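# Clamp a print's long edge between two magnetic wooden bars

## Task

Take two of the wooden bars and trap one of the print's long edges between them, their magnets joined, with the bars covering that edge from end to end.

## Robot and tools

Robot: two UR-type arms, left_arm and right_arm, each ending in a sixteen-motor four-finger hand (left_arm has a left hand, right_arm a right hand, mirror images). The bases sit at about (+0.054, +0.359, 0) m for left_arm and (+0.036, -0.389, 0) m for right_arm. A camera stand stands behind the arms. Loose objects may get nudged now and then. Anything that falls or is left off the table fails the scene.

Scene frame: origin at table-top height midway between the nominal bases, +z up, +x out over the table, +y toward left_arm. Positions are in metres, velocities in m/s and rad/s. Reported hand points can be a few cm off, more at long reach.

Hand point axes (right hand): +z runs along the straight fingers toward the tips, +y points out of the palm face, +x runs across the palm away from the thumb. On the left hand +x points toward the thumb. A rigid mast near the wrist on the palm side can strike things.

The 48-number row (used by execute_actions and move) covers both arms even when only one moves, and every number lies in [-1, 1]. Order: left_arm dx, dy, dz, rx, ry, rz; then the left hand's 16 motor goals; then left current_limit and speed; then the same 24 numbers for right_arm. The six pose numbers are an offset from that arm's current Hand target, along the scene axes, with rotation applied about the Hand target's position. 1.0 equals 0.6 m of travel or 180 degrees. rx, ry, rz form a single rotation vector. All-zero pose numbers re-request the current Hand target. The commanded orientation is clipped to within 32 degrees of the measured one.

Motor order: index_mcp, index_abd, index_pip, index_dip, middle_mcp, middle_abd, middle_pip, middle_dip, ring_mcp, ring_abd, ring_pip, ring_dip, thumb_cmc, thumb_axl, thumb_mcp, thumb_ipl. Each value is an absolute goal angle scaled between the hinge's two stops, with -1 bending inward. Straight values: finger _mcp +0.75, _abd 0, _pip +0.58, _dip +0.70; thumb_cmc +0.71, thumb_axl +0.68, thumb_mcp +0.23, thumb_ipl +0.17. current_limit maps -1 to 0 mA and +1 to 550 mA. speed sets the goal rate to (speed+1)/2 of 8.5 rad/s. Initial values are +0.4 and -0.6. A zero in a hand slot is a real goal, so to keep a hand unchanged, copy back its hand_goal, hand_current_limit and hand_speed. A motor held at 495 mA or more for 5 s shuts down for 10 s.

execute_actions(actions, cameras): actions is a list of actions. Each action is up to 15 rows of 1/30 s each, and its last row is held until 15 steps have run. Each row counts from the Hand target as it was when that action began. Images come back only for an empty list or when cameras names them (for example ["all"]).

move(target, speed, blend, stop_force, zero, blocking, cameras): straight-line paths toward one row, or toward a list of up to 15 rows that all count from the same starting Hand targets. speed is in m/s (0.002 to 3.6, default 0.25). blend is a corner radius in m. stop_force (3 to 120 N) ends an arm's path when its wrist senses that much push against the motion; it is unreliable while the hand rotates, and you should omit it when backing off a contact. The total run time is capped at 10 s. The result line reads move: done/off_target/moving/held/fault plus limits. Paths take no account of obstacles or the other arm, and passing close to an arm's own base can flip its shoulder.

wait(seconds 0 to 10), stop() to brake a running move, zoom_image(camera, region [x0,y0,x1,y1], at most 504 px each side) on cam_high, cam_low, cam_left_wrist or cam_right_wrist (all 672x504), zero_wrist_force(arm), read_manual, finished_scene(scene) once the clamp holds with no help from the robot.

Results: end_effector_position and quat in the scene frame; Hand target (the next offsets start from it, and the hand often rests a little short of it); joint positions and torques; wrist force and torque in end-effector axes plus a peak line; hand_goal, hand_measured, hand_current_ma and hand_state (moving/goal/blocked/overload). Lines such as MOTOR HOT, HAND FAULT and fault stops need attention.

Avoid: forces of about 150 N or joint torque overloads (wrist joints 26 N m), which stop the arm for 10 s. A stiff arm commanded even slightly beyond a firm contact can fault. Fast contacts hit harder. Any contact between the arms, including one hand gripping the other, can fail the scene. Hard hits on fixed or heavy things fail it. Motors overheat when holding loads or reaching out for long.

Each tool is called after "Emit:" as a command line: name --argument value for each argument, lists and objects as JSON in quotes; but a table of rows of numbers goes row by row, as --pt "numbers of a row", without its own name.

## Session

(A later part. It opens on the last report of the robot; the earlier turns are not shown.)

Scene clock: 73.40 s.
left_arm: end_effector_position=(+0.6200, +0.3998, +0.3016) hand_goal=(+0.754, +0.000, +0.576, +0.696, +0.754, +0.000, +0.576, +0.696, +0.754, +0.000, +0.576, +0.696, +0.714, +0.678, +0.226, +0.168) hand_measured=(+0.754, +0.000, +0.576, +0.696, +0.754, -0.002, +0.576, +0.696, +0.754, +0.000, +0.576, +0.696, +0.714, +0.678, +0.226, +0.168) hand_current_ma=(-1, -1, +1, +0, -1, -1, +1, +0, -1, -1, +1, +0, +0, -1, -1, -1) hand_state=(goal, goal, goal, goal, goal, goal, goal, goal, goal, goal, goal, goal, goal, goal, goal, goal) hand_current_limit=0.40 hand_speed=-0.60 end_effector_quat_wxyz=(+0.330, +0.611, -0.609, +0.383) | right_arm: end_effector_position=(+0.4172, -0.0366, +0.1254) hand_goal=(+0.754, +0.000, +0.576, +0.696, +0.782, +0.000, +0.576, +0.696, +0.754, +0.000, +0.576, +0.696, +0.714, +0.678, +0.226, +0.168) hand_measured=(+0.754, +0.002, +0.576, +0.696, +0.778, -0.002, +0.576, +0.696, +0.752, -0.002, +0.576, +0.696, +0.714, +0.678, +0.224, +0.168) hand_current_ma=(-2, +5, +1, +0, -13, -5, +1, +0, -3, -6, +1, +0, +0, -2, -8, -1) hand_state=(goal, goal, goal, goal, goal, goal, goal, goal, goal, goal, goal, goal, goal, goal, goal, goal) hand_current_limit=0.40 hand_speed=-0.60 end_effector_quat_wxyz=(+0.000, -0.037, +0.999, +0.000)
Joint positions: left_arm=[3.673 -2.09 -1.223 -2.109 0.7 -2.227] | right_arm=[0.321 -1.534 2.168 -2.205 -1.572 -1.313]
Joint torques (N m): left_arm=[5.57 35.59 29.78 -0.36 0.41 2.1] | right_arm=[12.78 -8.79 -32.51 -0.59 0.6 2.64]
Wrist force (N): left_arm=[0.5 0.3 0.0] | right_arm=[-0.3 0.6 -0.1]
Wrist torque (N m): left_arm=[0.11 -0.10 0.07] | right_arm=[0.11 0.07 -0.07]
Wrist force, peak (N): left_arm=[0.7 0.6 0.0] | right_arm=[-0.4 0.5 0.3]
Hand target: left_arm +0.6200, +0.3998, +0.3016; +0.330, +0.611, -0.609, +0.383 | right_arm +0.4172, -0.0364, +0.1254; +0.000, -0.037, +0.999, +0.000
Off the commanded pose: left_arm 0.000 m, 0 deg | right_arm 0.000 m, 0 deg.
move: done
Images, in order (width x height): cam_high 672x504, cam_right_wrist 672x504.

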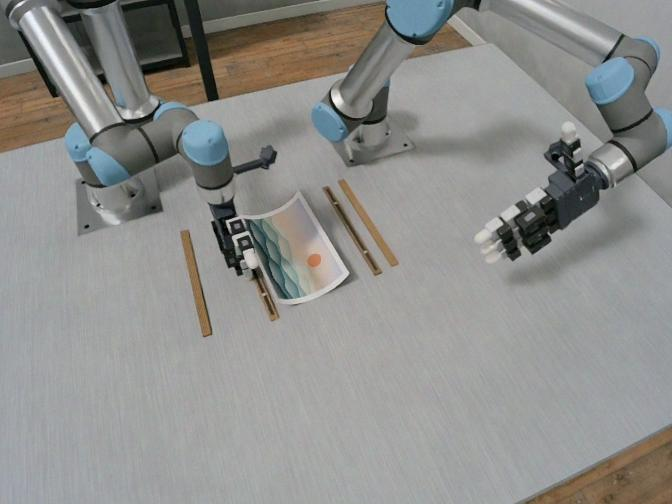

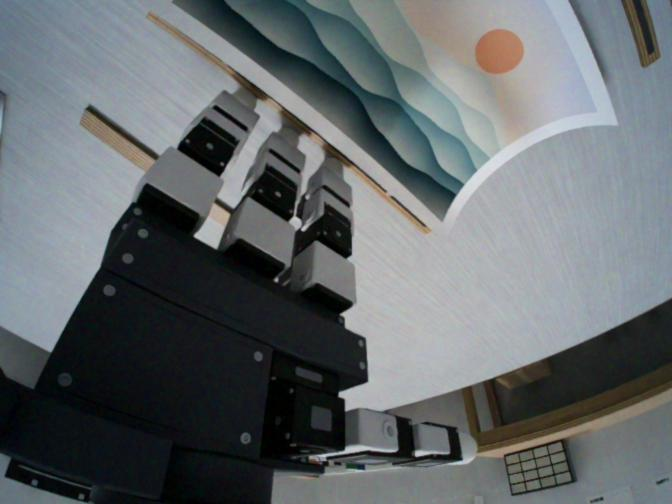

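Emit:
move --pt "0 0 0 0 0 0 0.754 0 0.576 0.696 0.754 0 0.576 0.696 0.754 0 0.576 0.696 0.714 0.678 0.226 0.168 0.4 -0.6 0 -0.025 0 0 0 0 0.754 0 0.576 0.696 0.781 0 0.576 0.696 0.754 0 0.576 0.696 0.714 0.678 0.226 0.168 0.4 -0.6" --pt "0 0 0 0 0 0 0.754 0 0.576 0.696 0.754 0 0.576 0.696 0.754 0 0.576 0.696 0.714 0.678 0.226 0.168 0.4 -0.6 0 -0.0417 0.175 0 0 0 0.754 0 0.576 0.696 0.781 0 0.576 0.696 0.754 0 0.576 0.696 0.714 0.678 0.226 0.168 0.4 -0.6" --pt "0 0 0 0 0 0 0.754 0 0.576 0.696 0.754 0 0.576 0.696 0.754 0 0.576 0.696 0.714 0.678 0.226 0.168 0.4 -0.6 -0.177 -0.3207 0.175 0 0 0.4739 0.754 0.167 0.576 0.696 0.754 -0.167 0.576 0.696 -0.479 -0.2 0.576 0.696 0.714 0.678 0.226 0.168 0.4 -0.6" --speed '[0.1, 0.2, 0.3]' --blend '[0.005, 0.03, 0]' --cameras '["cam_high", "cam_right_wrist"]'

Emit:
zoom_image --camera "cam_high" --region '[150, 190, 300, 345]'

Emit:
zoom_image --camera "cam_right_wrist" --region '[160, 0, 600, 330]'

Scene clock: 84.23 s.
left_arm: end_effector_position=(+0.6200, +0.3998, +0.3016) hand_goal=(+0.754, +0.000, +0.576, +0.696, +0.754, +0.000, +0.576, +0.696, +0.754, +0.000, +0.576, +0.696, +0.714, +0.678, +0.226, +0.168) hand_measured=(+0.754, +0.000, +0.576, +0.696, +0.754, -0.002, +0.576, +0.696, +0.754, +0.000, +0.576, +0.696, +0.714, +0.678, +0.226, +0.168) hand_current_ma=(-1, -1, +1, +0, -1, -1, +1, +0, -1, -1, +1, +0, +0, -1, -1, -1) hand_state=(goal, goal, goal, goal, goal, goal, goal, goal, goal, goal, goal, goal, goal, goal, goal, goal) hand_current_limit=0.40 hand_speed=-0.60 end_effector_quat_wxyz=(+0.330, +0.611, -0.609, +0.383) | right_arm: end_effector_position=(+0.3110, -0.2289, +0.2304) hand_goal=(+0.754, +0.168, +0.576, +0.696, +0.754, -0.166, +0.576, +0.696, -0.478, -0.200, +0.576, +0.696, +0.714, +0.678, +0.226, +0.168) hand_measured=(+0.754, +0.164, +0.576, +0.696, +0.756, -0.162, +0.576, +0.696, -0.456, -0.196, +0.576, +0.696, +0.714, +0.678, +0.224, +0.168) hand_current_ma=(-2, -11, +1, +0, +2, +9, +1, +0, +74, +7, +1, +0, +0, -2, -9, -1) hand_state=(goal, goal, goal, goal, goal, goal, goal, goal, blocked, goal, goal, goal, goal, goal, goal, goal) hand_current_limit=0.40 hand_speed=-0.60 end_effector_quat_wxyz=(-0.001, +0.704, -0.710, +0.000)
Joint positions: left_arm=[3.673 -2.09 -1.223 -2.109 0.7 -2.227] | right_arm=[-0.001 -1.844 2.133 -1.861 -1.57 -3.124]
Joint torques (N m): left_arm=[5.29 36.49 29.64 -0.36 0.35 1.94] | right_arm=[-12.15 -23.01 -11.13 -0.47 2.58 -2.08]
Wrist force (N): left_arm=[0.5 0.1 -0.5] | right_arm=[0.0 0.2 0.1]
Wrist torque (N m): left_arm=[0.13 -0.10 0.06] | right_arm=[0.08 0.00 0.06]
Wrist force, peak (N): left_arm=[0.8 0.4 -0.5] | right_arm=[0.0 -0.1 1.6]
Hand target: left_arm +0.6200, +0.3998, +0.3016; +0.330, +0.611, -0.609, +0.383 | right_arm +0.3110, -0.2289, +0.2304; -0.001, +0.704, -0.710, +0.000
Off the commanded pose: left_arm 0.000 m, 0 deg | right_arm 0.000 m, 0 deg.
move: done
Images, in order (width x height): cam_high 672x504, cam_right_wrist 672x504.

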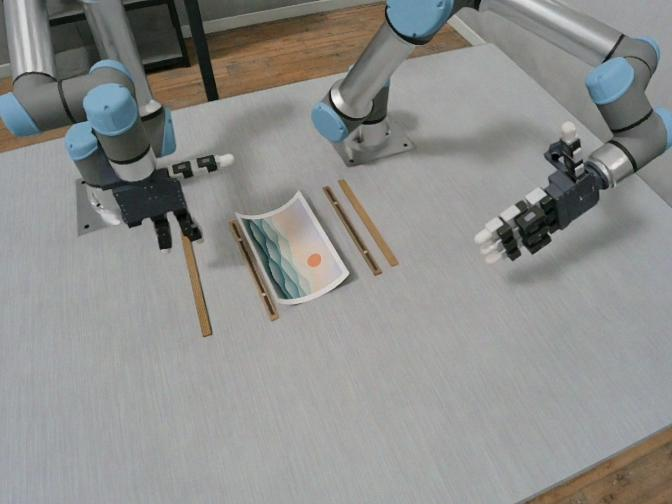

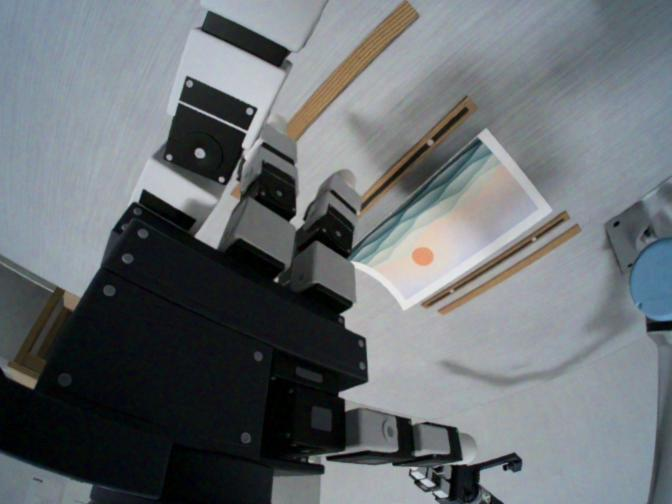

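Scaled by 3.252 from the camera's 672x504 image, which has a finer 960x720 frame.

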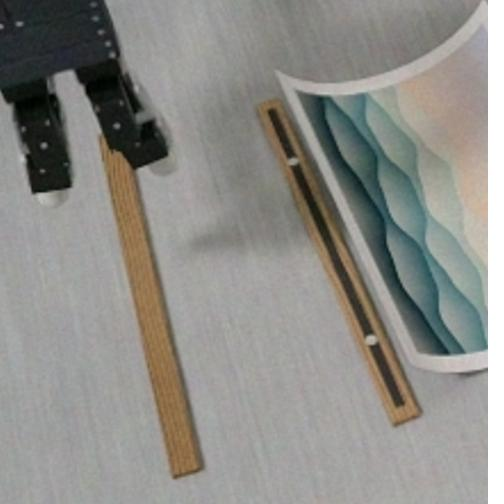

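Scaled by 1.145 from the camera's 672x504 image, which has a finer 960x720 frame.

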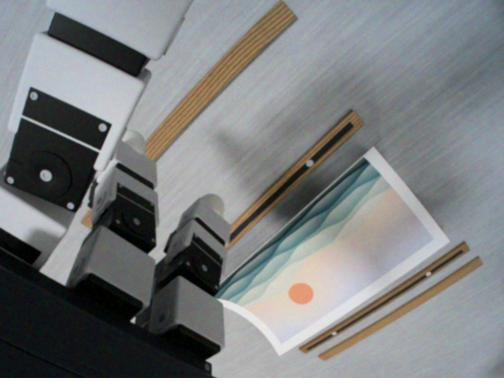

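Emit:
move --pt "0 0 0 0 0 0 0.754 0 0.576 0.696 0.754 0 0.576 0.696 0.754 0 0.576 0.696 0.714 0.678 0.226 0.168 0.4 -0.6 -0.3033 0.1632 -0.0833 0 0 0.0 0.754 0 0.576 0.696 0.754 0 0.576 0.696 -0.479 -0.2 0.576 0.696 0.714 0.678 0.226 0.168 0.4 -0.6" --pt "0 0 0 0 0 0 0.754 0 0.576 0.696 0.754 0 0.576 0.696 0.754 0 0.576 0.696 0.714 0.678 0.226 0.168 0.4 -0.6 -0.3033 0.1632 -0.1555 0 0 0.0 0.754 0 0.576 0.696 0.754 0 0.576 0.696 -0.479 -0.2 0.576 0.696 0.714 0.678 0.226 0.168 0.4 -0.6" --speed '[0.2, 0.06]' --cameras '["cam_high", "cam_right_wrist"]'

Emit:
zoom_image --camera "cam_high" --region '[180, 170, 300, 290]'

Emit:
zoom_image --camera "cam_right_wrist" --region '[160, 0, 600, 330]'

Scene clock: 90.60 s.
left_arm: end_effector_position=(+0.6200, +0.3998, +0.3016) hand_goal=(+0.754, +0.000, +0.576, +0.696, +0.754, +0.000, +0.576, +0.696, +0.754, +0.000, +0.576, +0.696, +0.714, +0.678, +0.226, +0.168) hand_measured=(+0.754, +0.000, +0.576, +0.696, +0.754, -0.002, +0.576, +0.696, +0.754, +0.000, +0.576, +0.696, +0.714, +0.678, +0.226, +0.168) hand_current_ma=(-1, -1, +1, +0, -1, -1, +1, +0, -1, -1, +1, +0, +0, -1, -1, -1) hand_state=(goal, goal, goal, goal, goal, goal, goal, goal, goal, goal, goal, goal, goal, goal, goal, goal) hand_current_limit=0.40 hand_speed=-0.60 end_effector_quat_wxyz=(+0.330, +0.611, -0.609, +0.383) | right_arm: end_effector_position=(+0.1291, -0.1310, +0.1372) hand_goal=(+0.754, +0.000, +0.576, +0.696, +0.754, +0.000, +0.576, +0.696, -0.478, -0.200, +0.576, +0.696, +0.714, +0.678, +0.226, +0.168) hand_measured=(+0.754, +0.004, +0.576, +0.696, +0.754, -0.002, +0.576, +0.696, -0.456, -0.196, +0.576, +0.696, +0.714, +0.678, +0.224, +0.168) hand_current_ma=(-2, +6, +1, +0, +1, -6, +1, +0, +74, +6, +1, +0, +0, -2, -9, -1) hand_state=(goal, goal, goal, goal, goal, goal, goal, goal, blocked, goal, goal, goal, goal, goal, goal, goal) hand_current_limit=0.40 hand_speed=-0.60 end_effector_quat_wxyz=(-0.001, +0.704, -0.710, +0.000)
Joint positions: left_arm=[3.673 -2.09 -1.223 -2.109 0.7 -2.227] | right_arm=[0.443 -2.026 2.496 -2.041 -1.57 -2.68]
Joint torques (N m): left_arm=[3.68 36.18 29.14 -0.27 0.34 2.28] | right_arm=[12.54 9.69 -10.84 -4.79 -2.29 2.44]
Wrist force (N): left_arm=[0.5 0.6 -0.1] | right_arm=[-0.2 0.4 0.3]
Wrist torque (N m): left_arm=[0.16 -0.09 0.07] | right_arm=[0.10 0.02 -0.08]
Wrist force, peak (N): left_arm=[0.9 -0.2 -0.2] | right_arm=[-0.4 1.6 0.6]
Hand target: left_arm +0.6200, +0.3998, +0.3016; +0.330, +0.611, -0.609, +0.383 | right_arm +0.1291, -0.1309, +0.1371; -0.001, +0.704, -0.710, +0.000
Off the commanded pose: left_arm 0.000 m, 0 deg | right_arm 0.000 m, 0 deg.
move: done
Images, in order (width x height): cam_high 672x504, cam_right_wrist 672x504.

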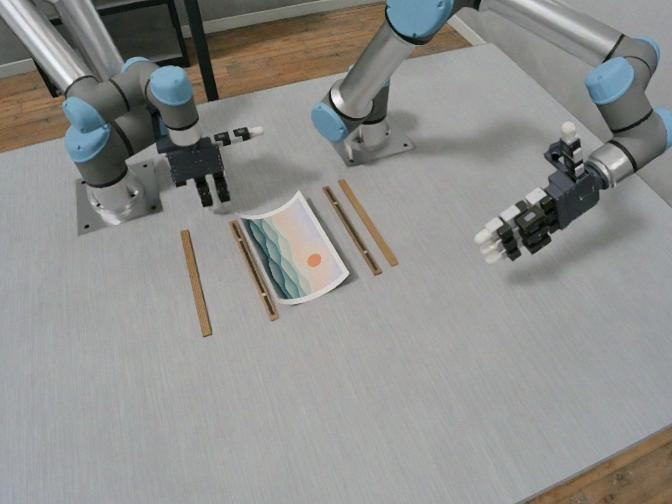

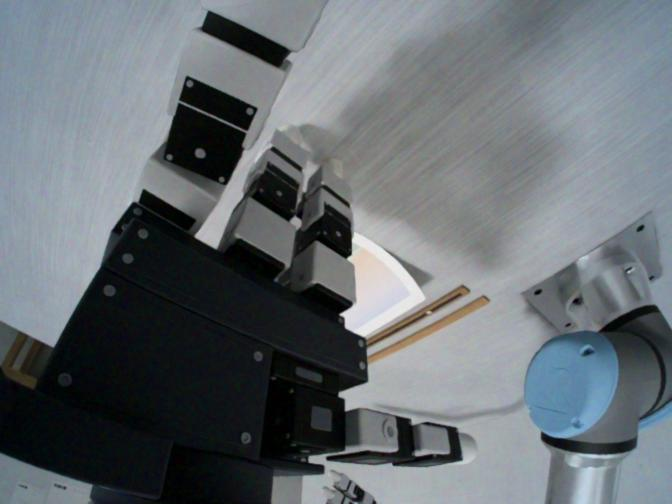

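Scaled by 4.200 from the camera's 672x504 image, which has a finer 960x720 frame.

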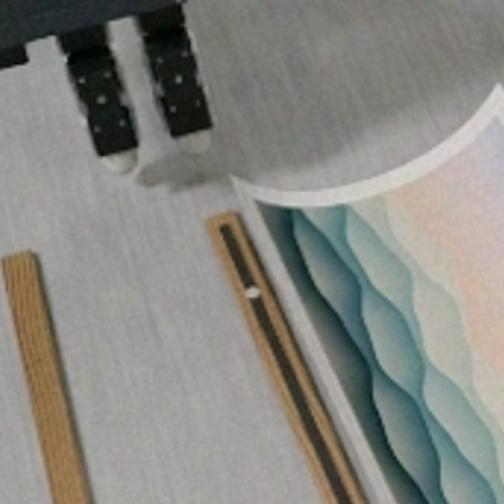

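Scaled by 1.145 from the camera's 672x504 image, which has a finer 960x720 frame.

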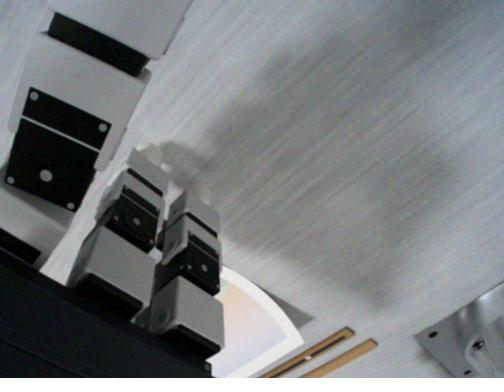

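Emit:
move --pt "0 0 0 0 0 0 0.754 0 0.576 0.696 0.754 0 0.576 0.696 0.754 0 0.576 0.696 0.714 0.678 0.226 0.168 0.4 -0.6 0.0 0.0033 -0.0195 0 0 0.0 0.754 0 0.576 0.696 0.754 0 0.576 0.696 -0.479 -0.2 0.576 0.696 0.714 0.678 0.226 0.168 0.4 -0.6" --pt "0 0 0 0 0 0 0.754 0 0.576 0.696 0.754 0 0.576 0.696 0.754 0 0.576 0.696 0.714 0.678 0.226 0.168 0.4 -0.6 0.0433 0.0042 -0.0195 0 0 0.0 0.754 0 0.576 0.696 0.754 0 0.576 0.696 -0.479 -0.2 0.576 0.696 0.714 0.678 0.226 0.168 0.4 -0.6" --speed '[0.04, 0.03]' --cameras '["cam_high", "cam_right_wrist"]'

Emit:
zoom_image --camera "cam_high" --region '[180, 190, 310, 340]'

Scene clock: 93.97 s.
left_arm: end_effector_position=(+0.6200, +0.3998, +0.3016) hand_goal=(+0.754, +0.000, +0.576, +0.696, +0.754, +0.000, +0.576, +0.696, +0.754, +0.000, +0.576, +0.696, +0.714, +0.678, +0.226, +0.168) hand_measured=(+0.754, +0.000, +0.576, +0.696, +0.754, -0.002, +0.576, +0.696, +0.754, +0.000, +0.576, +0.696, +0.714, +0.678, +0.226, +0.168) hand_current_ma=(-1, -1, +1, +0, -1, -1, +1, +0, -1, -1, +1, +0, +0, -1, -1, -1) hand_state=(goal, goal, goal, goal, goal, goal, goal, goal, goal, goal, goal, goal, goal, goal, goal, goal) hand_current_limit=0.40 hand_speed=-0.60 end_effector_quat_wxyz=(+0.330, +0.611, -0.609, +0.383) | right_arm: end_effector_position=(+0.1549, -0.1284, +0.1254) hand_goal=(+0.754, +0.000, +0.576, +0.696, +0.754, +0.000, +0.576, +0.696, -0.478, -0.200, +0.576, +0.696, +0.714, +0.678, +0.226, +0.168) hand_measured=(+0.754, +0.004, +0.576, +0.696, +0.754, -0.002, +0.576, +0.696, -0.456, -0.196, +0.576, +0.696, +0.714, +0.678, +0.224, +0.168) hand_current_ma=(-2, +6, +1, +0, +1, -6, +1, +0, +74, +6, +1, +0, +0, -2, -9, -1) hand_state=(goal, goal, goal, goal, goal, goal, goal, goal, blocked, goal, goal, goal, goal, goal, goal, goal) hand_current_limit=0.40 hand_speed=-0.60 end_effector_quat_wxyz=(-0.001, +0.704, -0.710, +0.000)
Joint positions: left_arm=[3.673 -2.09 -1.223 -2.109 0.7 -2.227] | right_arm=[0.411 -1.936 2.484 -2.121 -1.57 -2.712]
Joint torques (N m): left_arm=[2.89 36.24 29.18 -0.47 0.31 2.03] | right_arm=[-11.73 8.66 -33.74 -4.36 1.19 -2.21]
Wrist force (N): left_arm=[0.5 0.2 0.2] | right_arm=[0.0 0.4 0.5]
Wrist torque (N m): left_arm=[0.07 -0.10 0.07] | right_arm=[0.11 0.01 0.06]
Wrist force, peak (N): left_arm=[0.7 0.5 -0.3] | right_arm=[-0.3 0.8 0.1]
Hand target: left_arm +0.6200, +0.3998, +0.3016; +0.330, +0.611, -0.609, +0.383 | right_arm +0.1550, -0.1284, +0.1254; -0.001, +0.704, -0.710, +0.000
Off the commanded pose: left_arm 0.000 m, 0 deg | right_arm 0.000 m, 0 deg.
move: done
Images, in order (width x height): cam_high 672x504, cam_right_wrist 672x504.

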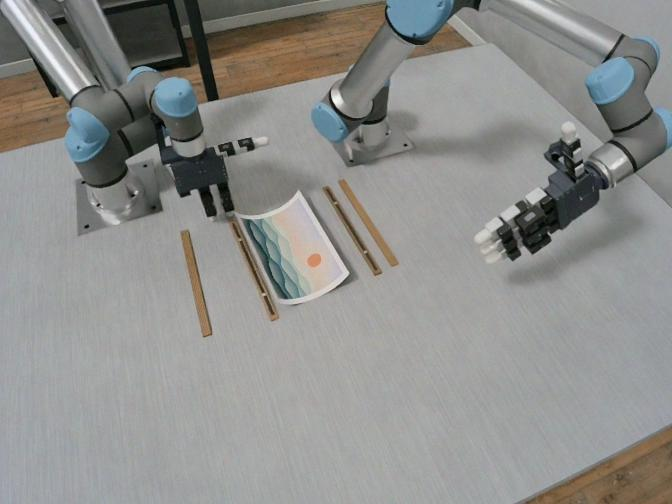

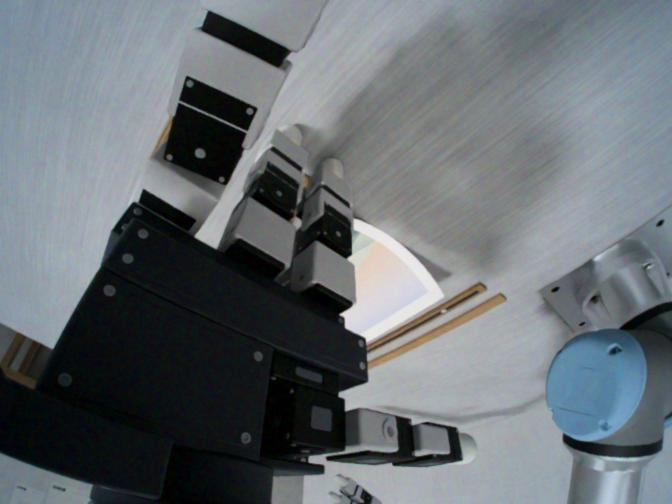

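Scaled by 3.360 from the camera's 672x504 image, which has a finer 960x720 frame.

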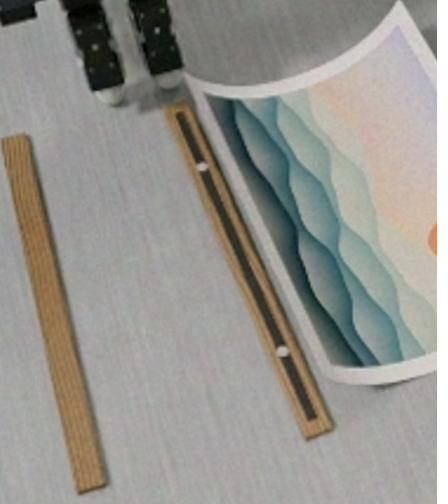

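Emit:
move --pt "0 0 0 0 0 0 0.754 0 0.576 0.696 0.754 0 0.576 0.696 0.754 0 0.576 0.696 0.714 0.678 0.226 0.168 0.4 -0.6 0.0133 0.0009 0 0 0 0.0 0.754 0 0.576 0.696 0.754 0 0.576 0.696 -0.479 -0.2 0.576 0.696 0.714 0.678 0.226 0.168 0.4 -0.6" --speed 0.03 --cameras '["cam_high"]'

Emit:
zoom_image --camera "cam_high" --region '[180, 190, 310, 340]'

Scene clock: 95.80 s.
left_arm: end_effector_position=(+0.6200, +0.3998, +0.3016) hand_goal=(+0.754, +0.000, +0.576, +0.696, +0.754, +0.000, +0.576, +0.696, +0.754, +0.000, +0.576, +0.696, +0.714, +0.678, +0.226, +0.168) hand_measured=(+0.754, +0.000, +0.576, +0.696, +0.754, -0.002, +0.576, +0.696, +0.754, +0.000, +0.576, +0.696, +0.714, +0.678, +0.226, +0.168) hand_current_ma=(-1, -1, +1, +0, -1, -1, +1, +0, -1, -1, +1, +0, +0, -1, -1, -1) hand_state=(goal, goal, goal, goal, goal, goal, goal, goal, goal, goal, goal, goal, goal, goal, goal, goal) hand_current_limit=0.40 hand_speed=-0.60 end_effector_quat_wxyz=(+0.330, +0.611, -0.609, +0.383) | right_arm: end_effector_position=(+0.1629, -0.1279, +0.1254) hand_goal=(+0.754, +0.000, +0.576, +0.696, +0.754, +0.000, +0.576, +0.696, -0.478, -0.200, +0.576, +0.696, +0.714, +0.678, +0.226, +0.168) hand_measured=(+0.754, +0.004, +0.576, +0.696, +0.754, -0.002, +0.576, +0.696, -0.456, -0.196, +0.576, +0.696, +0.714, +0.678, +0.224, +0.168) hand_current_ma=(-2, +6, +1, +0, +1, -6, +1, +0, +74, +6, +1, +0, +0, -2, -9, -1) hand_state=(goal, goal, goal, goal, goal, goal, goal, goal, blocked, goal, goal, goal, goal, goal, goal, goal) hand_current_limit=0.40 hand_speed=-0.60 end_effector_quat_wxyz=(-0.001, +0.704, -0.710, +0.000)
Joint positions: left_arm=[3.673 -2.09 -1.223 -2.109 0.7 -2.227] | right_arm=[0.401 -1.915 2.473 -2.13 -1.57 -2.722]
Joint torques (N m): left_arm=[3.05 36.71 28.7 -0.13 0.38 1.81] | right_arm=[-12.29 6.56 -34.86 -4.65 1.86 -2.01]
Wrist force (N): left_arm=[0.6 0.3 -0.1] | right_arm=[0.1 0.6 0.4]
Wrist torque (N m): left_arm=[0.11 -0.11 0.08] | right_arm=[0.13 -0.02 0.08]
Wrist force, peak (N): left_arm=[0.9 0.2 0.0] | right_arm=[-0.1 0.8 0.3]
Hand target: left_arm +0.6200, +0.3998, +0.3016; +0.330, +0.611, -0.609, +0.383 | right_arm +0.1630, -0.1279, +0.1254; -0.001, +0.704, -0.710, +0.000
Off the commanded pose: left_arm 0.000 m, 0 deg | right_arm 0.000 m, 0 deg.
move: done
Images, in order (width x height): cam_high 672x504.

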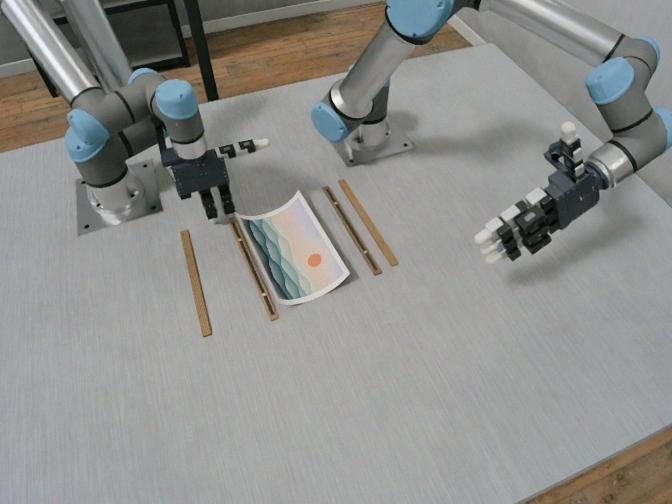

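Scaled by 3.360 from the camera's 672x504 image, which has a finer 960x720 frame.

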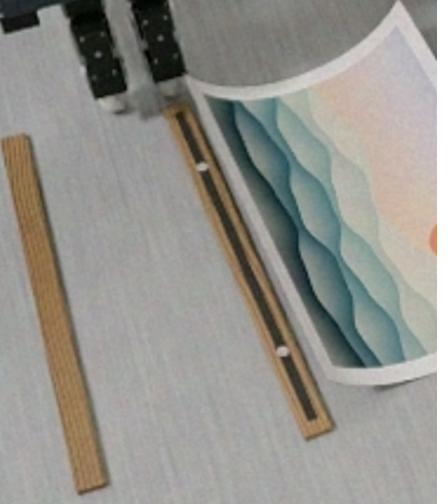

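Emit:
zoom_image --camera "cam_high" --region '[195, 180, 265, 240]'

Scaled by 7.200 from the camera's 672x504 image, which has a finer 960x720 frame.

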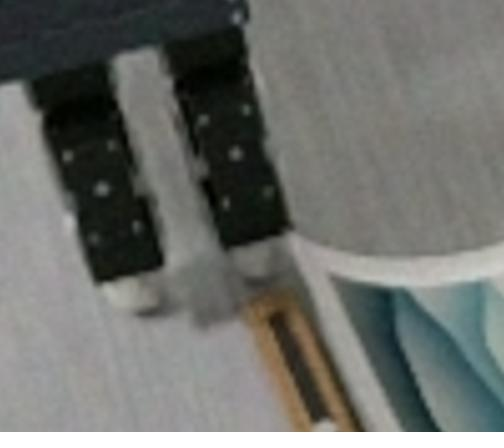

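Emit:
move --pt "0 0 0 0 0 0 0.754 0 0.576 0.696 0.754 0 0.576 0.696 0.754 0 0.576 0.696 0.714 0.678 0.226 0.168 0.4 -0.6 0.0158 0.0011 0 0 0 0.0 0.754 0 0.576 0.696 0.754 0 0.576 0.696 -0.479 -0.2 0.576 0.696 0.714 0.678 0.226 0.168 0.4 -0.6" --speed 0.03 --cameras '["cam_high"]'

Emit:
zoom_image --camera "cam_high" --region '[180, 190, 310, 340]'

Emit:
zoom_image --camera "cam_high" --region '[195, 180, 265, 240]'

Scene clock: 101.97 s.
left_arm: end_effector_position=(+0.6200, +0.3998, +0.3016) hand_goal=(+0.754, +0.000, +0.576, +0.696, +0.754, +0.000, +0.576, +0.696, +0.754, +0.000, +0.576, +0.696, +0.714, +0.678, +0.226, +0.168) hand_measured=(+0.754, +0.000, +0.576, +0.696, +0.754, -0.002, +0.576, +0.696, +0.754, +0.000, +0.576, +0.696, +0.714, +0.678, +0.226, +0.168) hand_current_ma=(-1, -1, +1, +0, -1, -1, +1, +0, -1, -1, +1, +0, +0, -1, -1, -1) hand_state=(goal, goal, goal, goal, goal, goal, goal, goal, goal, goal, goal, goal, goal, goal, goal, goal) hand_current_limit=0.40 hand_speed=-0.60 end_effector_quat_wxyz=(+0.330, +0.611, -0.609, +0.383) | right_arm: end_effector_position=(+0.1724, -0.1272, +0.1254) hand_goal=(+0.754, +0.000, +0.576, +0.696, +0.754, +0.000, +0.576, +0.696, -0.478, -0.200, +0.576, +0.696, +0.714, +0.678, +0.226, +0.168) hand_measured=(+0.752, +0.004, +0.576, +0.696, +0.754, -0.002, +0.576, +0.696, -0.456, -0.196, +0.576, +0.696, +0.714, +0.678, +0.224, +0.168) hand_current_ma=(-4, +6, +1, +0, +1, -6, +1, +0, +74, +6, +1, +0, +0, -2, -9, -1) hand_state=(goal, goal, goal, goal, goal, goal, goal, goal, blocked, goal, goal, goal, goal, goal, goal, goal) hand_current_limit=0.40 hand_speed=-0.60 end_effector_quat_wxyz=(-0.001, +0.704, -0.710, +0.000)
Joint positions: left_arm=[3.673 -2.09 -1.223 -2.109 0.7 -2.227] | right_arm=[0.391 -1.891 2.459 -2.14 -1.57 -2.732]
Joint torques (N m): left_arm=[2.13 35.73 29.09 -0.22 0.19 2.1] | right_arm=[-13.65 7.78 -32.19 -4.6 2 -2.21]
Wrist force (N): left_arm=[0.3 0.5 -0.2] | right_arm=[0.1 0.7 0.0]
Wrist torque (N m): left_arm=[0.15 -0.08 0.04] | right_arm=[0.15 -0.01 0.07]
Wrist force, peak (N): left_arm=[0.9 0.4 -0.1] | right_arm=[-0.3 0.8 0.5]
Hand target: left_arm +0.6200, +0.3998, +0.3016; +0.330, +0.611, -0.609, +0.383 | right_arm +0.1725, -0.1272, +0.1254; -0.001, +0.704, -0.710, +0.000
Off the commanded pose: left_arm 0.000 m, 0 deg | right_arm 0.000 m, 0 deg.
move: done
Images, in order (width x height): cam_high 672x504.

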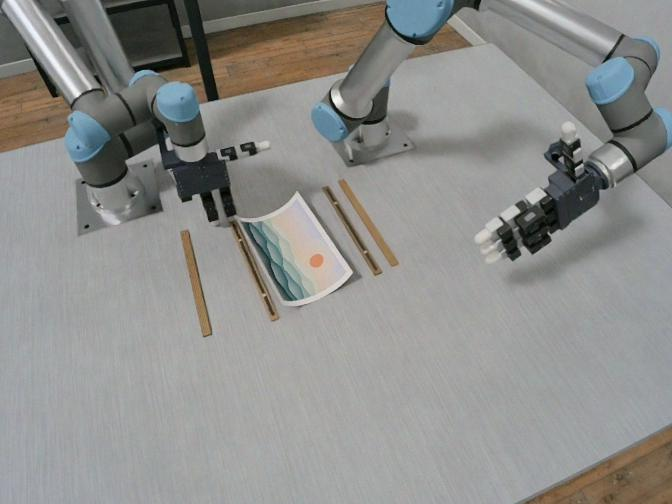

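Scaled by 3.360 from the camera's 672x504 image, which has a finer 960x720 frame.

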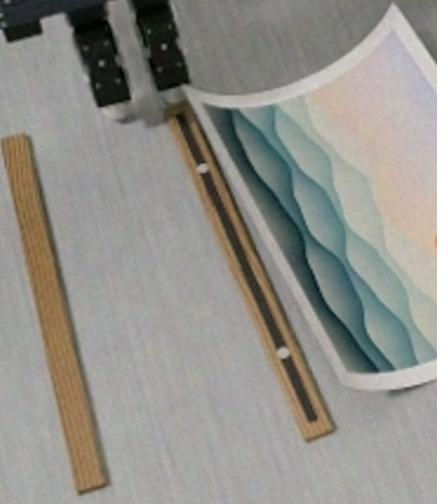

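Scaled by 7.200 from the camera's 672x504 image, which has a finer 960x720 frame.

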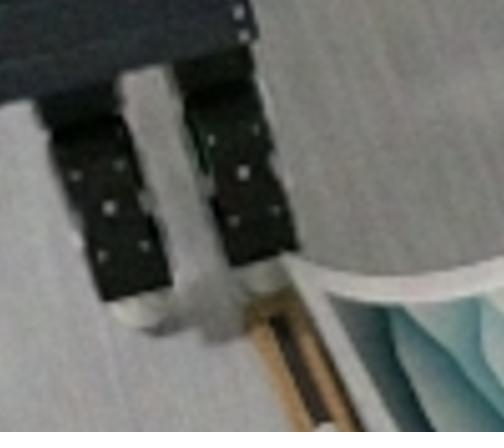

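Emit:
move --pt "0 0 0 0 0 0 0.754 0 0.576 0.696 0.754 0 0.576 0.696 0.754 0 0.576 0.696 0.714 0.678 0.226 0.168 0.4 -0.6 -0.06 0 0 0 0 0 0.754 0 0.576 0.696 0.754 0 0.576 0.696 -0.479 -0.2 0.576 0.696 0.714 0.678 0.226 0.168 0.4 -0.6" --pt "0 0 0 0 0 0 0.754 0 0.576 0.696 0.754 0 0.576 0.696 0.754 0 0.576 0.696 0.714 0.678 0.226 0.168 0.4 -0.6 -0.06 0 0.17 0 0 0 0.754 0 0.576 0.696 0.754 0 0.576 0.696 -0.479 -0.2 0.576 0.696 0.714 0.678 0.226 0.168 0.4 -0.6" --cameras '["cam_high"]' --speed 0.12

Emit:
zoom_image --camera "cam_high" --region '[160, 160, 400, 340]'

Scene clock: 108.03 s.
left_arm: end_effector_position=(+0.6200, +0.3998, +0.3016) hand_goal=(+0.754, +0.000, +0.576, +0.696, +0.754, +0.000, +0.576, +0.696, +0.754, +0.000, +0.576, +0.696, +0.714, +0.678, +0.226, +0.168) hand_measured=(+0.754, +0.000, +0.576, +0.696, +0.754, -0.002, +0.576, +0.696, +0.754, +0.000, +0.576, +0.696, +0.714, +0.678, +0.226, +0.168) hand_current_ma=(-1, -1, +1, +0, -1, -1, +1, +0, -1, -1, +1, +0, +0, -1, -1, -1) hand_state=(goal, goal, goal, goal, goal, goal, goal, goal, goal, goal, goal, goal, goal, goal, goal, goal) hand_current_limit=0.40 hand_speed=-0.60 end_effector_quat_wxyz=(+0.330, +0.611, -0.609, +0.383) | right_arm: end_effector_position=(+0.1365, -0.1272, +0.2274) hand_goal=(+0.754, +0.000, +0.576, +0.696, +0.754, +0.000, +0.576, +0.696, -0.478, -0.200, +0.576, +0.696, +0.714, +0.678, +0.226, +0.168) hand_measured=(+0.752, +0.004, +0.576, +0.696, +0.754, -0.002, +0.576, +0.696, -0.456, -0.196, +0.576, +0.696, +0.714, +0.678, +0.224, +0.168) hand_current_ma=(-4, +6, +1, +0, +1, -6, +1, +0, +73, +6, +1, +0, +0, -2, -9, -1) hand_state=(goal, goal, goal, goal, goal, goal, goal, goal, blocked, goal, goal, goal, goal, goal, goal, goal) hand_current_limit=0.40 hand_speed=-0.60 end_effector_quat_wxyz=(-0.001, +0.704, -0.710, +0.000)
Joint positions: left_arm=[3.673 -2.09 -1.223 -2.109 0.7 -2.227] | right_arm=[0.443 -2.099 2.285 -1.758 -1.57 -2.68]
Joint torques (N m): left_arm=[1.3 36.35 29.79 -0.15 0.28 1.98] | right_arm=[-10.52 -13.7 -36.09 -0.19 -2.64 -1.94]
Wrist force (N): left_arm=[0.5 0.3 -0.2] | right_arm=[-0.1 0.5 0.1]
Wrist torque (N m): left_arm=[0.13 -0.11 0.07] | right_arm=[0.14 0.02 0.07]
Wrist force, peak (N): left_arm=[1.0 0.5 -0.1] | right_arm=[-0.2 1.0 0.4]
Hand target: left_arm +0.6200, +0.3998, +0.3016; +0.330, +0.611, -0.609, +0.383 | right_arm +0.1365, -0.1272, +0.2274; -0.001, +0.704, -0.710, +0.000
Off the commanded pose: left_arm 0.000 m, 0 deg | right_arm 0.000 m, 0 deg.
move: done
Images, in order (width x height): cam_high 672x504.

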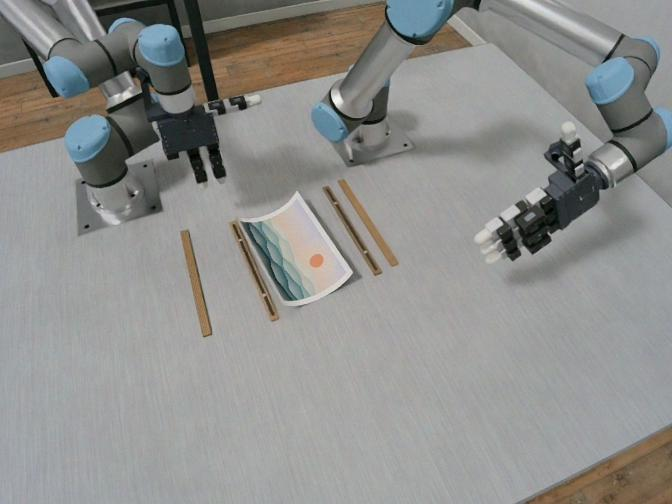

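Scaled by 2.100 from the camera's 672x504 image, which has a finer 960x720 frame.

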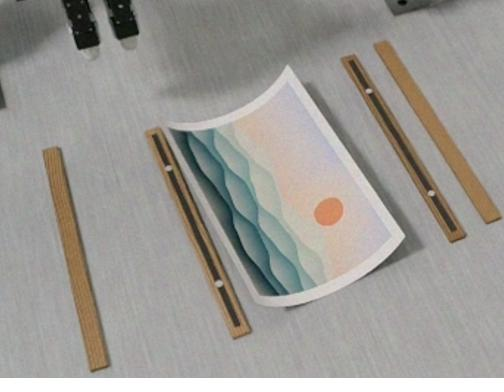

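Emit:
zoom_image --camera "cam_high" --region '[220, 180, 320, 255]'

Emit:
zoom_image --camera "cam_high" --region '[260, 250, 360, 325]'

Scaled by 5.040 from the camera's 672x504 image, which has a finer 960x720 frame.

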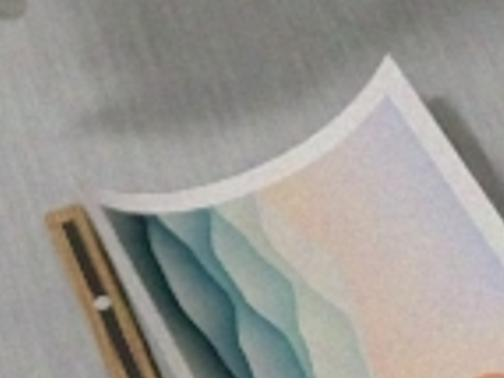

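Scaled by 5.040 from the camera's 672x504 image, which has a finer 960x720 frame.

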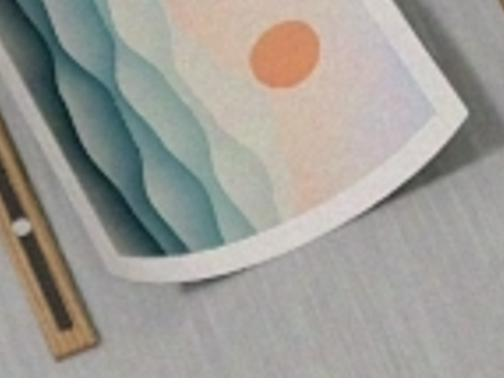

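Emit:
execute_actions --actions '[]' --cameras '["cam_high","cam_low","cam_right_wrist"]'

Emit:
zoom_image --camera "cam_low" --region '[200, 180, 440, 360]'

Scene clock: 118.80 s.
left_arm: end_effector_position=(+0.6200, +0.3998, +0.3016) hand_goal=(+0.754, +0.000, +0.576, +0.696, +0.754, +0.000, +0.576, +0.696, +0.754, +0.000, +0.576, +0.696, +0.714, +0.678, +0.226, +0.168) hand_measured=(+0.754, +0.000, +0.576, +0.696, +0.754, -0.002, +0.576, +0.696, +0.754, +0.000, +0.576, +0.696, +0.714, +0.678, +0.226, +0.168) hand_current_ma=(-1, -1, +1, +0, -1, -1, +1, +0, -1, -1, +1, +0, +0, -1, -1, -1) hand_state=(goal, goal, goal, goal, goal, goal, goal, goal, goal, goal, goal, goal, goal, goal, goal, goal) hand_current_limit=0.40 hand_speed=-0.60 end_effector_quat_wxyz=(+0.330, +0.611, -0.609, +0.383) | right_arm: end_effector_position=(+0.1365, -0.1272, +0.2274) hand_goal=(+0.754, +0.000, +0.576, +0.696, +0.754, +0.000, +0.576, +0.696, -0.478, -0.200, +0.576, +0.696, +0.714, +0.678, +0.226, +0.168) hand_measured=(+0.752, +0.004, +0.576, +0.696, +0.754, -0.002, +0.576, +0.696, -0.456, -0.196, +0.576, +0.696, +0.714, +0.678, +0.224, +0.168) hand_current_ma=(-4, +6, +1, +0, +1, -6, +1, +0, +73, +6, +1, +0, +0, -2, -9, -1) hand_state=(goal, goal, goal, goal, goal, goal, goal, goal, blocked, goal, goal, goal, goal, goal, goal, goal) hand_current_limit=0.40 hand_speed=-0.60 end_effector_quat_wxyz=(-0.001, +0.704, -0.710, +0.000)
Joint positions: left_arm=[3.673 -2.09 -1.223 -2.109 0.7 -2.227] | right_arm=[0.443 -2.099 2.285 -1.758 -1.57 -2.68]
Joint velocities: within noise
Joint torques (N m): left_arm=[0.57 37.61 28.9 -0.26 0.51 2.09] | right_arm=[-11.79 -12.9 -35.12 -0.52 -2.76 -1.86]
Wrist force (N): left_arm=[0.6 0.3 0.0] | right_arm=[-0.4 0.5 0.3]
Wrist torque (N m): left_arm=[0.10 -0.11 0.07] | right_arm=[0.12 0.04 0.05]
Wrist force, peak (N): left_arm=[0.7 0.5 -0.2] | right_arm=[-0.4 0.7 0.3]
Hand target: left_arm +0.6200, +0.3998, +0.3016; +0.330, +0.611, -0.609, +0.383 | right_arm +0.1365, -0.1272, +0.2274; -0.001, +0.704, -0.710, +0.000
Off the commanded pose: left_arm 0.000 m, 0 deg | right_arm 0.000 m, 0 deg.
Images, in order (width x height): cam_high 672x504, cam_low 672x504, cam_right_wrist 672x504.

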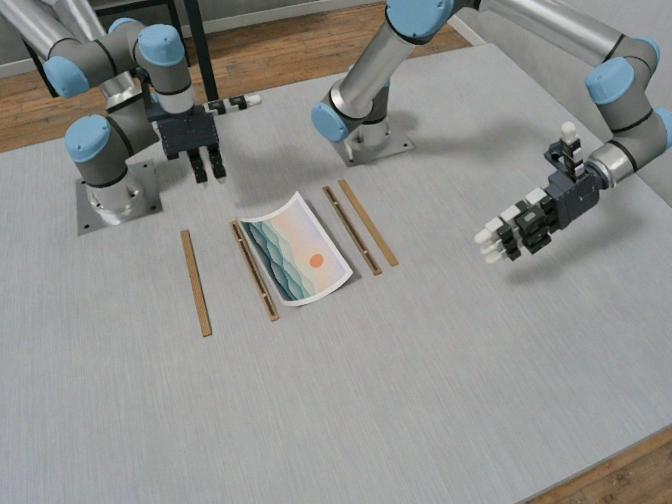

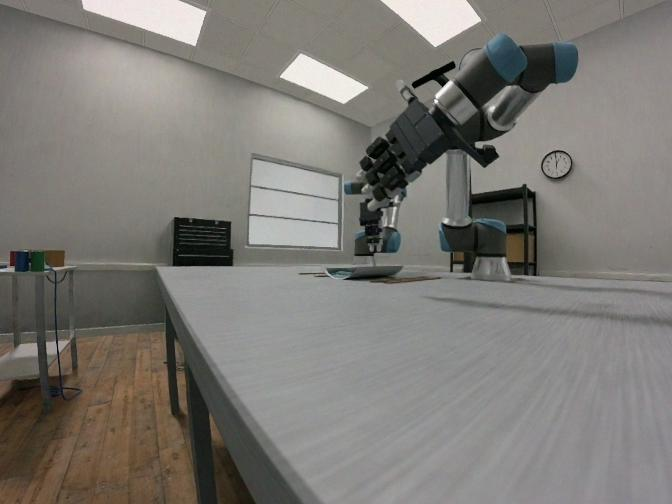

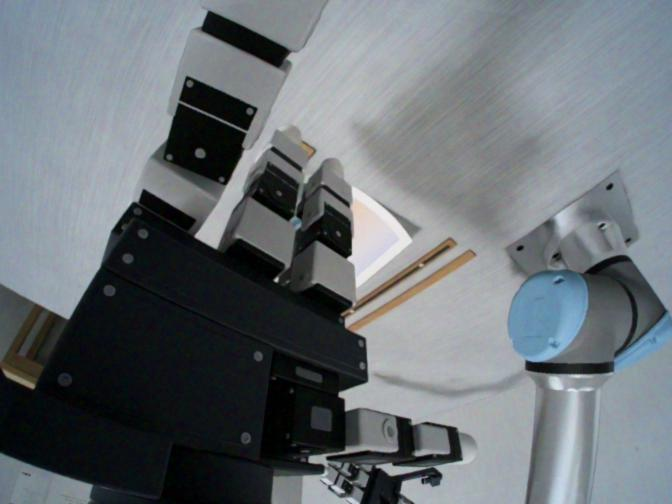

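Scaled by 2.100 from the camera's 672x504 image, which has a finer 960x720 frame.

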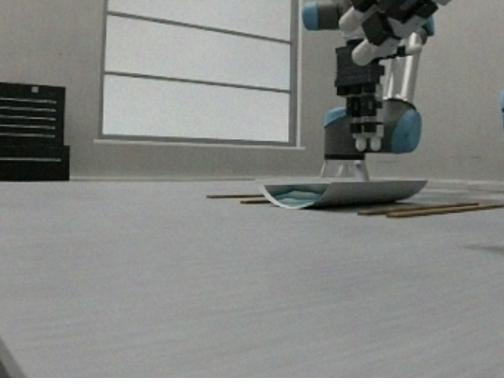

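Emit:
zoom_image --camera "cam_low" --region '[290, 250, 450, 290]'

Scaled by 3.150 from the camera's 672x504 image, which has a finer 960x720 frame.

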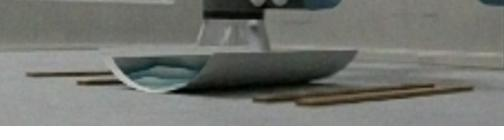

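Emit:
move --pt "0 0 0 0 0 0 0.754 0 0.576 0.696 0.754 0 0.576 0.696 0.754 0 0.576 0.696 0.714 0.678 0.226 0.168 0.4 -0.6 0.6768 0.2833 0 0 0 0.026 0.754 0 0.576 0.696 0.754 0 0.576 0.696 0.754 0 0.576 0.696 0.714 0.678 0.226 0.168 0.4 -0.6" --pt "0 0 0 0 0 0 0.754 0 0.576 0.696 0.754 0 0.576 0.696 0.754 0 0.576 0.696 0.714 0.678 0.226 0.168 0.4 -0.6 0.6768 0.2833 -0.14 0 0 0.026 0.754 0 0.576 0.696 0.754 0 0.576 0.696 0.754 0 0.576 0.696 0.714 0.678 0.226 0.168 0.4 -0.6" --cameras '["cam_high"]' --speed '[0.25,0.12]'

Emit:
zoom_image --camera "cam_high" --region '[220, 180, 400, 330]'

Scene clock: 124.47 s.
left_arm: end_effector_position=(+0.6200, +0.3998, +0.3016) hand_goal=(+0.754, +0.000, +0.576, +0.696, +0.754, +0.000, +0.576, +0.696, +0.754, +0.000, +0.576, +0.696, +0.714, +0.678, +0.226, +0.168) hand_measured=(+0.754, +0.000, +0.576, +0.696, +0.754, -0.002, +0.576, +0.696, +0.754, +0.000, +0.576, +0.696, +0.714, +0.678, +0.226, +0.168) hand_current_ma=(-1, -1, +1, +0, -1, -1, +1, +0, -1, -1, +1, +0, +0, -1, -1, -1) hand_state=(goal, goal, goal, goal, goal, goal, goal, goal, goal, goal, goal, goal, goal, goal, goal, goal) hand_current_limit=0.40 hand_speed=-0.60 end_effector_quat_wxyz=(+0.330, +0.611, -0.609, +0.383) | right_arm: end_effector_position=(+0.5426, +0.0427, +0.1436) hand_goal=(+0.754, +0.000, +0.576, +0.696, +0.754, +0.000, +0.576, +0.696, +0.754, +0.000, +0.576, +0.696, +0.714, +0.678, +0.226, +0.168) hand_measured=(+0.752, +0.004, +0.576, +0.696, +0.754, -0.002, +0.576, +0.696, +0.750, -0.004, +0.576, +0.696, +0.714, +0.678, +0.224, +0.168) hand_current_ma=(-4, +6, +1, +0, +0, -6, +1, +0, -8, -6, +1, +0, +0, -2, -9, -1) hand_state=(goal, goal, goal, goal, goal, goal, goal, goal, goal, goal, goal, goal, goal, goal, goal, goal) hand_current_limit=0.40 hand_speed=-0.60 end_effector_quat_wxyz=(-0.001, +0.733, -0.680, +0.000)
Joint positions: left_arm=[3.673 -2.09 -1.223 -2.109 0.7 -2.227] | right_arm=[0.416 -0.958 1.316 -1.929 -1.57 -2.789]
Joint torques (N m): left_arm=[0 37.18 29.75 0.03 0.37 2.23] | right_arm=[7.68 -32.85 -10.36 -4.62 1.99 1.66]
Wrist force (N): left_arm=[0.6 0.1 0.1] | right_arm=[-0.3 0.2 0.3]
Wrist torque (N m): left_arm=[0.07 -0.10 0.07] | right_arm=[-0.01 0.04 0.04]
Wrist force, peak (N): left_arm=[0.8 0.3 -0.5] | right_arm=[0.1 1.9 0.5]
Hand target: left_arm +0.6200, +0.3998, +0.3016; +0.330, +0.611, -0.609, +0.383 | right_arm +0.5426, +0.0428, +0.1434; -0.001, +0.733, -0.681, +0.000
Off the commanded pose: left_arm 0.000 m, 0 deg | right_arm 0.000 m, 0 deg.
move: done
Images, in order (width x height): cam_high 672x504.

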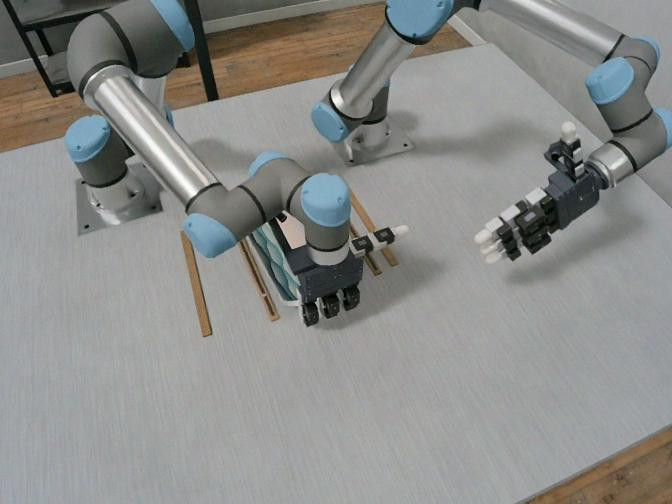

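Scaled by 2.800 from the camera's 672x504 image, which has a finer 960x720 frame.

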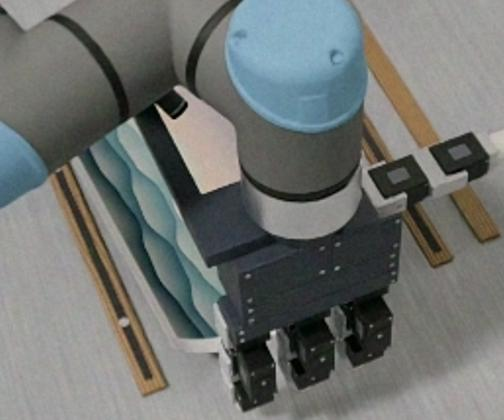

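Emit:
move --pt "0 0 0 0 0 0 0.754 0 0.576 0.696 0.754 0 0.576 0.696 0.754 0 0.576 0.696 0.714 0.678 0.226 0.168 0.4 -0.6 0 0 -0.03 0 0 0 0.754 0 0.576 0.696 0.754 0 0.576 0.696 0.754 0 0.576 0.696 0.714 0.678 0.226 0.168 0.4 -0.6" --pt "0 0 0 0 0 0 0.754 0 0.576 0.696 0.754 0 0.576 0.696 0.754 0 0.576 0.696 0.714 0.678 0.226 0.168 0.4 -0.6 -0.0748 -0.0055 -0.03 0 0 0 0.754 0 0.576 0.696 0.754 0 0.576 0.696 0.754 0 0.576 0.696 0.714 0.678 0.226 0.168 0.4 -0.6" --cameras '["cam_high"]' --speed '[0.08,0.05]'

Emit:
zoom_image --camera "cam_high" --region '[220, 180, 400, 330]'

Scene clock: 128.27 s.
left_arm: end_effector_position=(+0.6200, +0.3998, +0.3016) hand_goal=(+0.754, +0.000, +0.576, +0.696, +0.754, +0.000, +0.576, +0.696, +0.754, +0.000, +0.576, +0.696, +0.714, +0.678, +0.226, +0.168) hand_measured=(+0.754, +0.000, +0.576, +0.696, +0.754, -0.002, +0.576, +0.696, +0.754, +0.000, +0.576, +0.696, +0.714, +0.678, +0.226, +0.168) hand_current_ma=(-1, -1, +1, +0, -1, -1, +1, +0, -1, -1, +1, +0, +0, -1, -1, -1) hand_state=(goal, goal, goal, goal, goal, goal, goal, goal, goal, goal, goal, goal, goal, goal, goal, goal) hand_current_limit=0.40 hand_speed=-0.60 end_effector_quat_wxyz=(+0.330, +0.611, -0.609, +0.383) | right_arm: end_effector_position=(+0.4978, +0.0395, +0.1254) hand_goal=(+0.754, +0.000, +0.576, +0.696, +0.754, +0.000, +0.576, +0.696, +0.754, +0.000, +0.576, +0.696, +0.714, +0.678, +0.226, +0.168) hand_measured=(+0.752, +0.004, +0.576, +0.696, +0.754, -0.002, +0.576, +0.696, +0.750, -0.004, +0.576, +0.696, +0.714, +0.678, +0.224, +0.168) hand_current_ma=(-4, +6, +1, +0, +0, -6, +1, +0, -8, -6, +1, +0, +0, -2, -9, -1) hand_state=(goal, goal, goal, goal, goal, goal, goal, goal, goal, goal, goal, goal, goal, goal, goal, goal) hand_current_limit=0.40 hand_speed=-0.60 end_effector_quat_wxyz=(-0.001, +0.733, -0.681, +0.000)
Joint positions: left_arm=[3.673 -2.09 -1.223 -2.109 0.7 -2.227] | right_arm=[0.439 -1.027 1.478 -2.024 -1.57 -2.766]
Joint torques (N m): left_arm=[-1.06 37.26 29.16 -0.09 0.49 1.94] | right_arm=[12.83 -54.68 -9.35 -4.68 -2.19 2.49]
Wrist force (N): left_arm=[0.3 0.3 0.1] | right_arm=[-0.2 0.4 0.2]
Wrist torque (N m): left_arm=[0.10 -0.07 0.05] | right_arm=[0.02 0.03 -0.07]
Wrist force, peak (N): left_arm=[0.9 0.4 -0.3] | right_arm=[-0.4 1.0 0.3]
Hand target: left_arm +0.6200, +0.3998, +0.3016; +0.330, +0.611, -0.609, +0.383 | right_arm +0.4977, +0.0395, +0.1254; -0.001, +0.733, -0.681, +0.000
Off the commanded pose: left_arm 0.000 m, 0 deg | right_arm 0.000 m, 0 deg.
move: done
Images, in order (width x height): cam_high 672x504.

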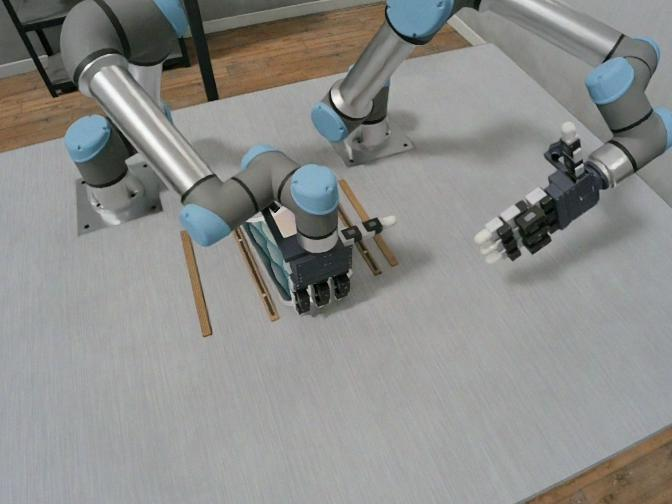

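Scaled by 2.800 from the camera's 672x504 image, which has a finer 960x720 frame.

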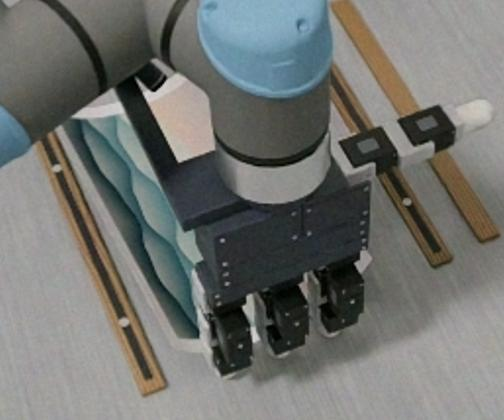

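Emit:
zoom_image --camera "cam_high" --region '[265, 265, 365, 340]'

Scaled by 5.040 from the camera's 672x504 image, which has a finer 960x720 frame.

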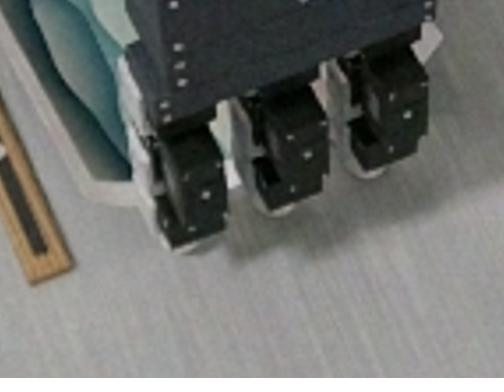

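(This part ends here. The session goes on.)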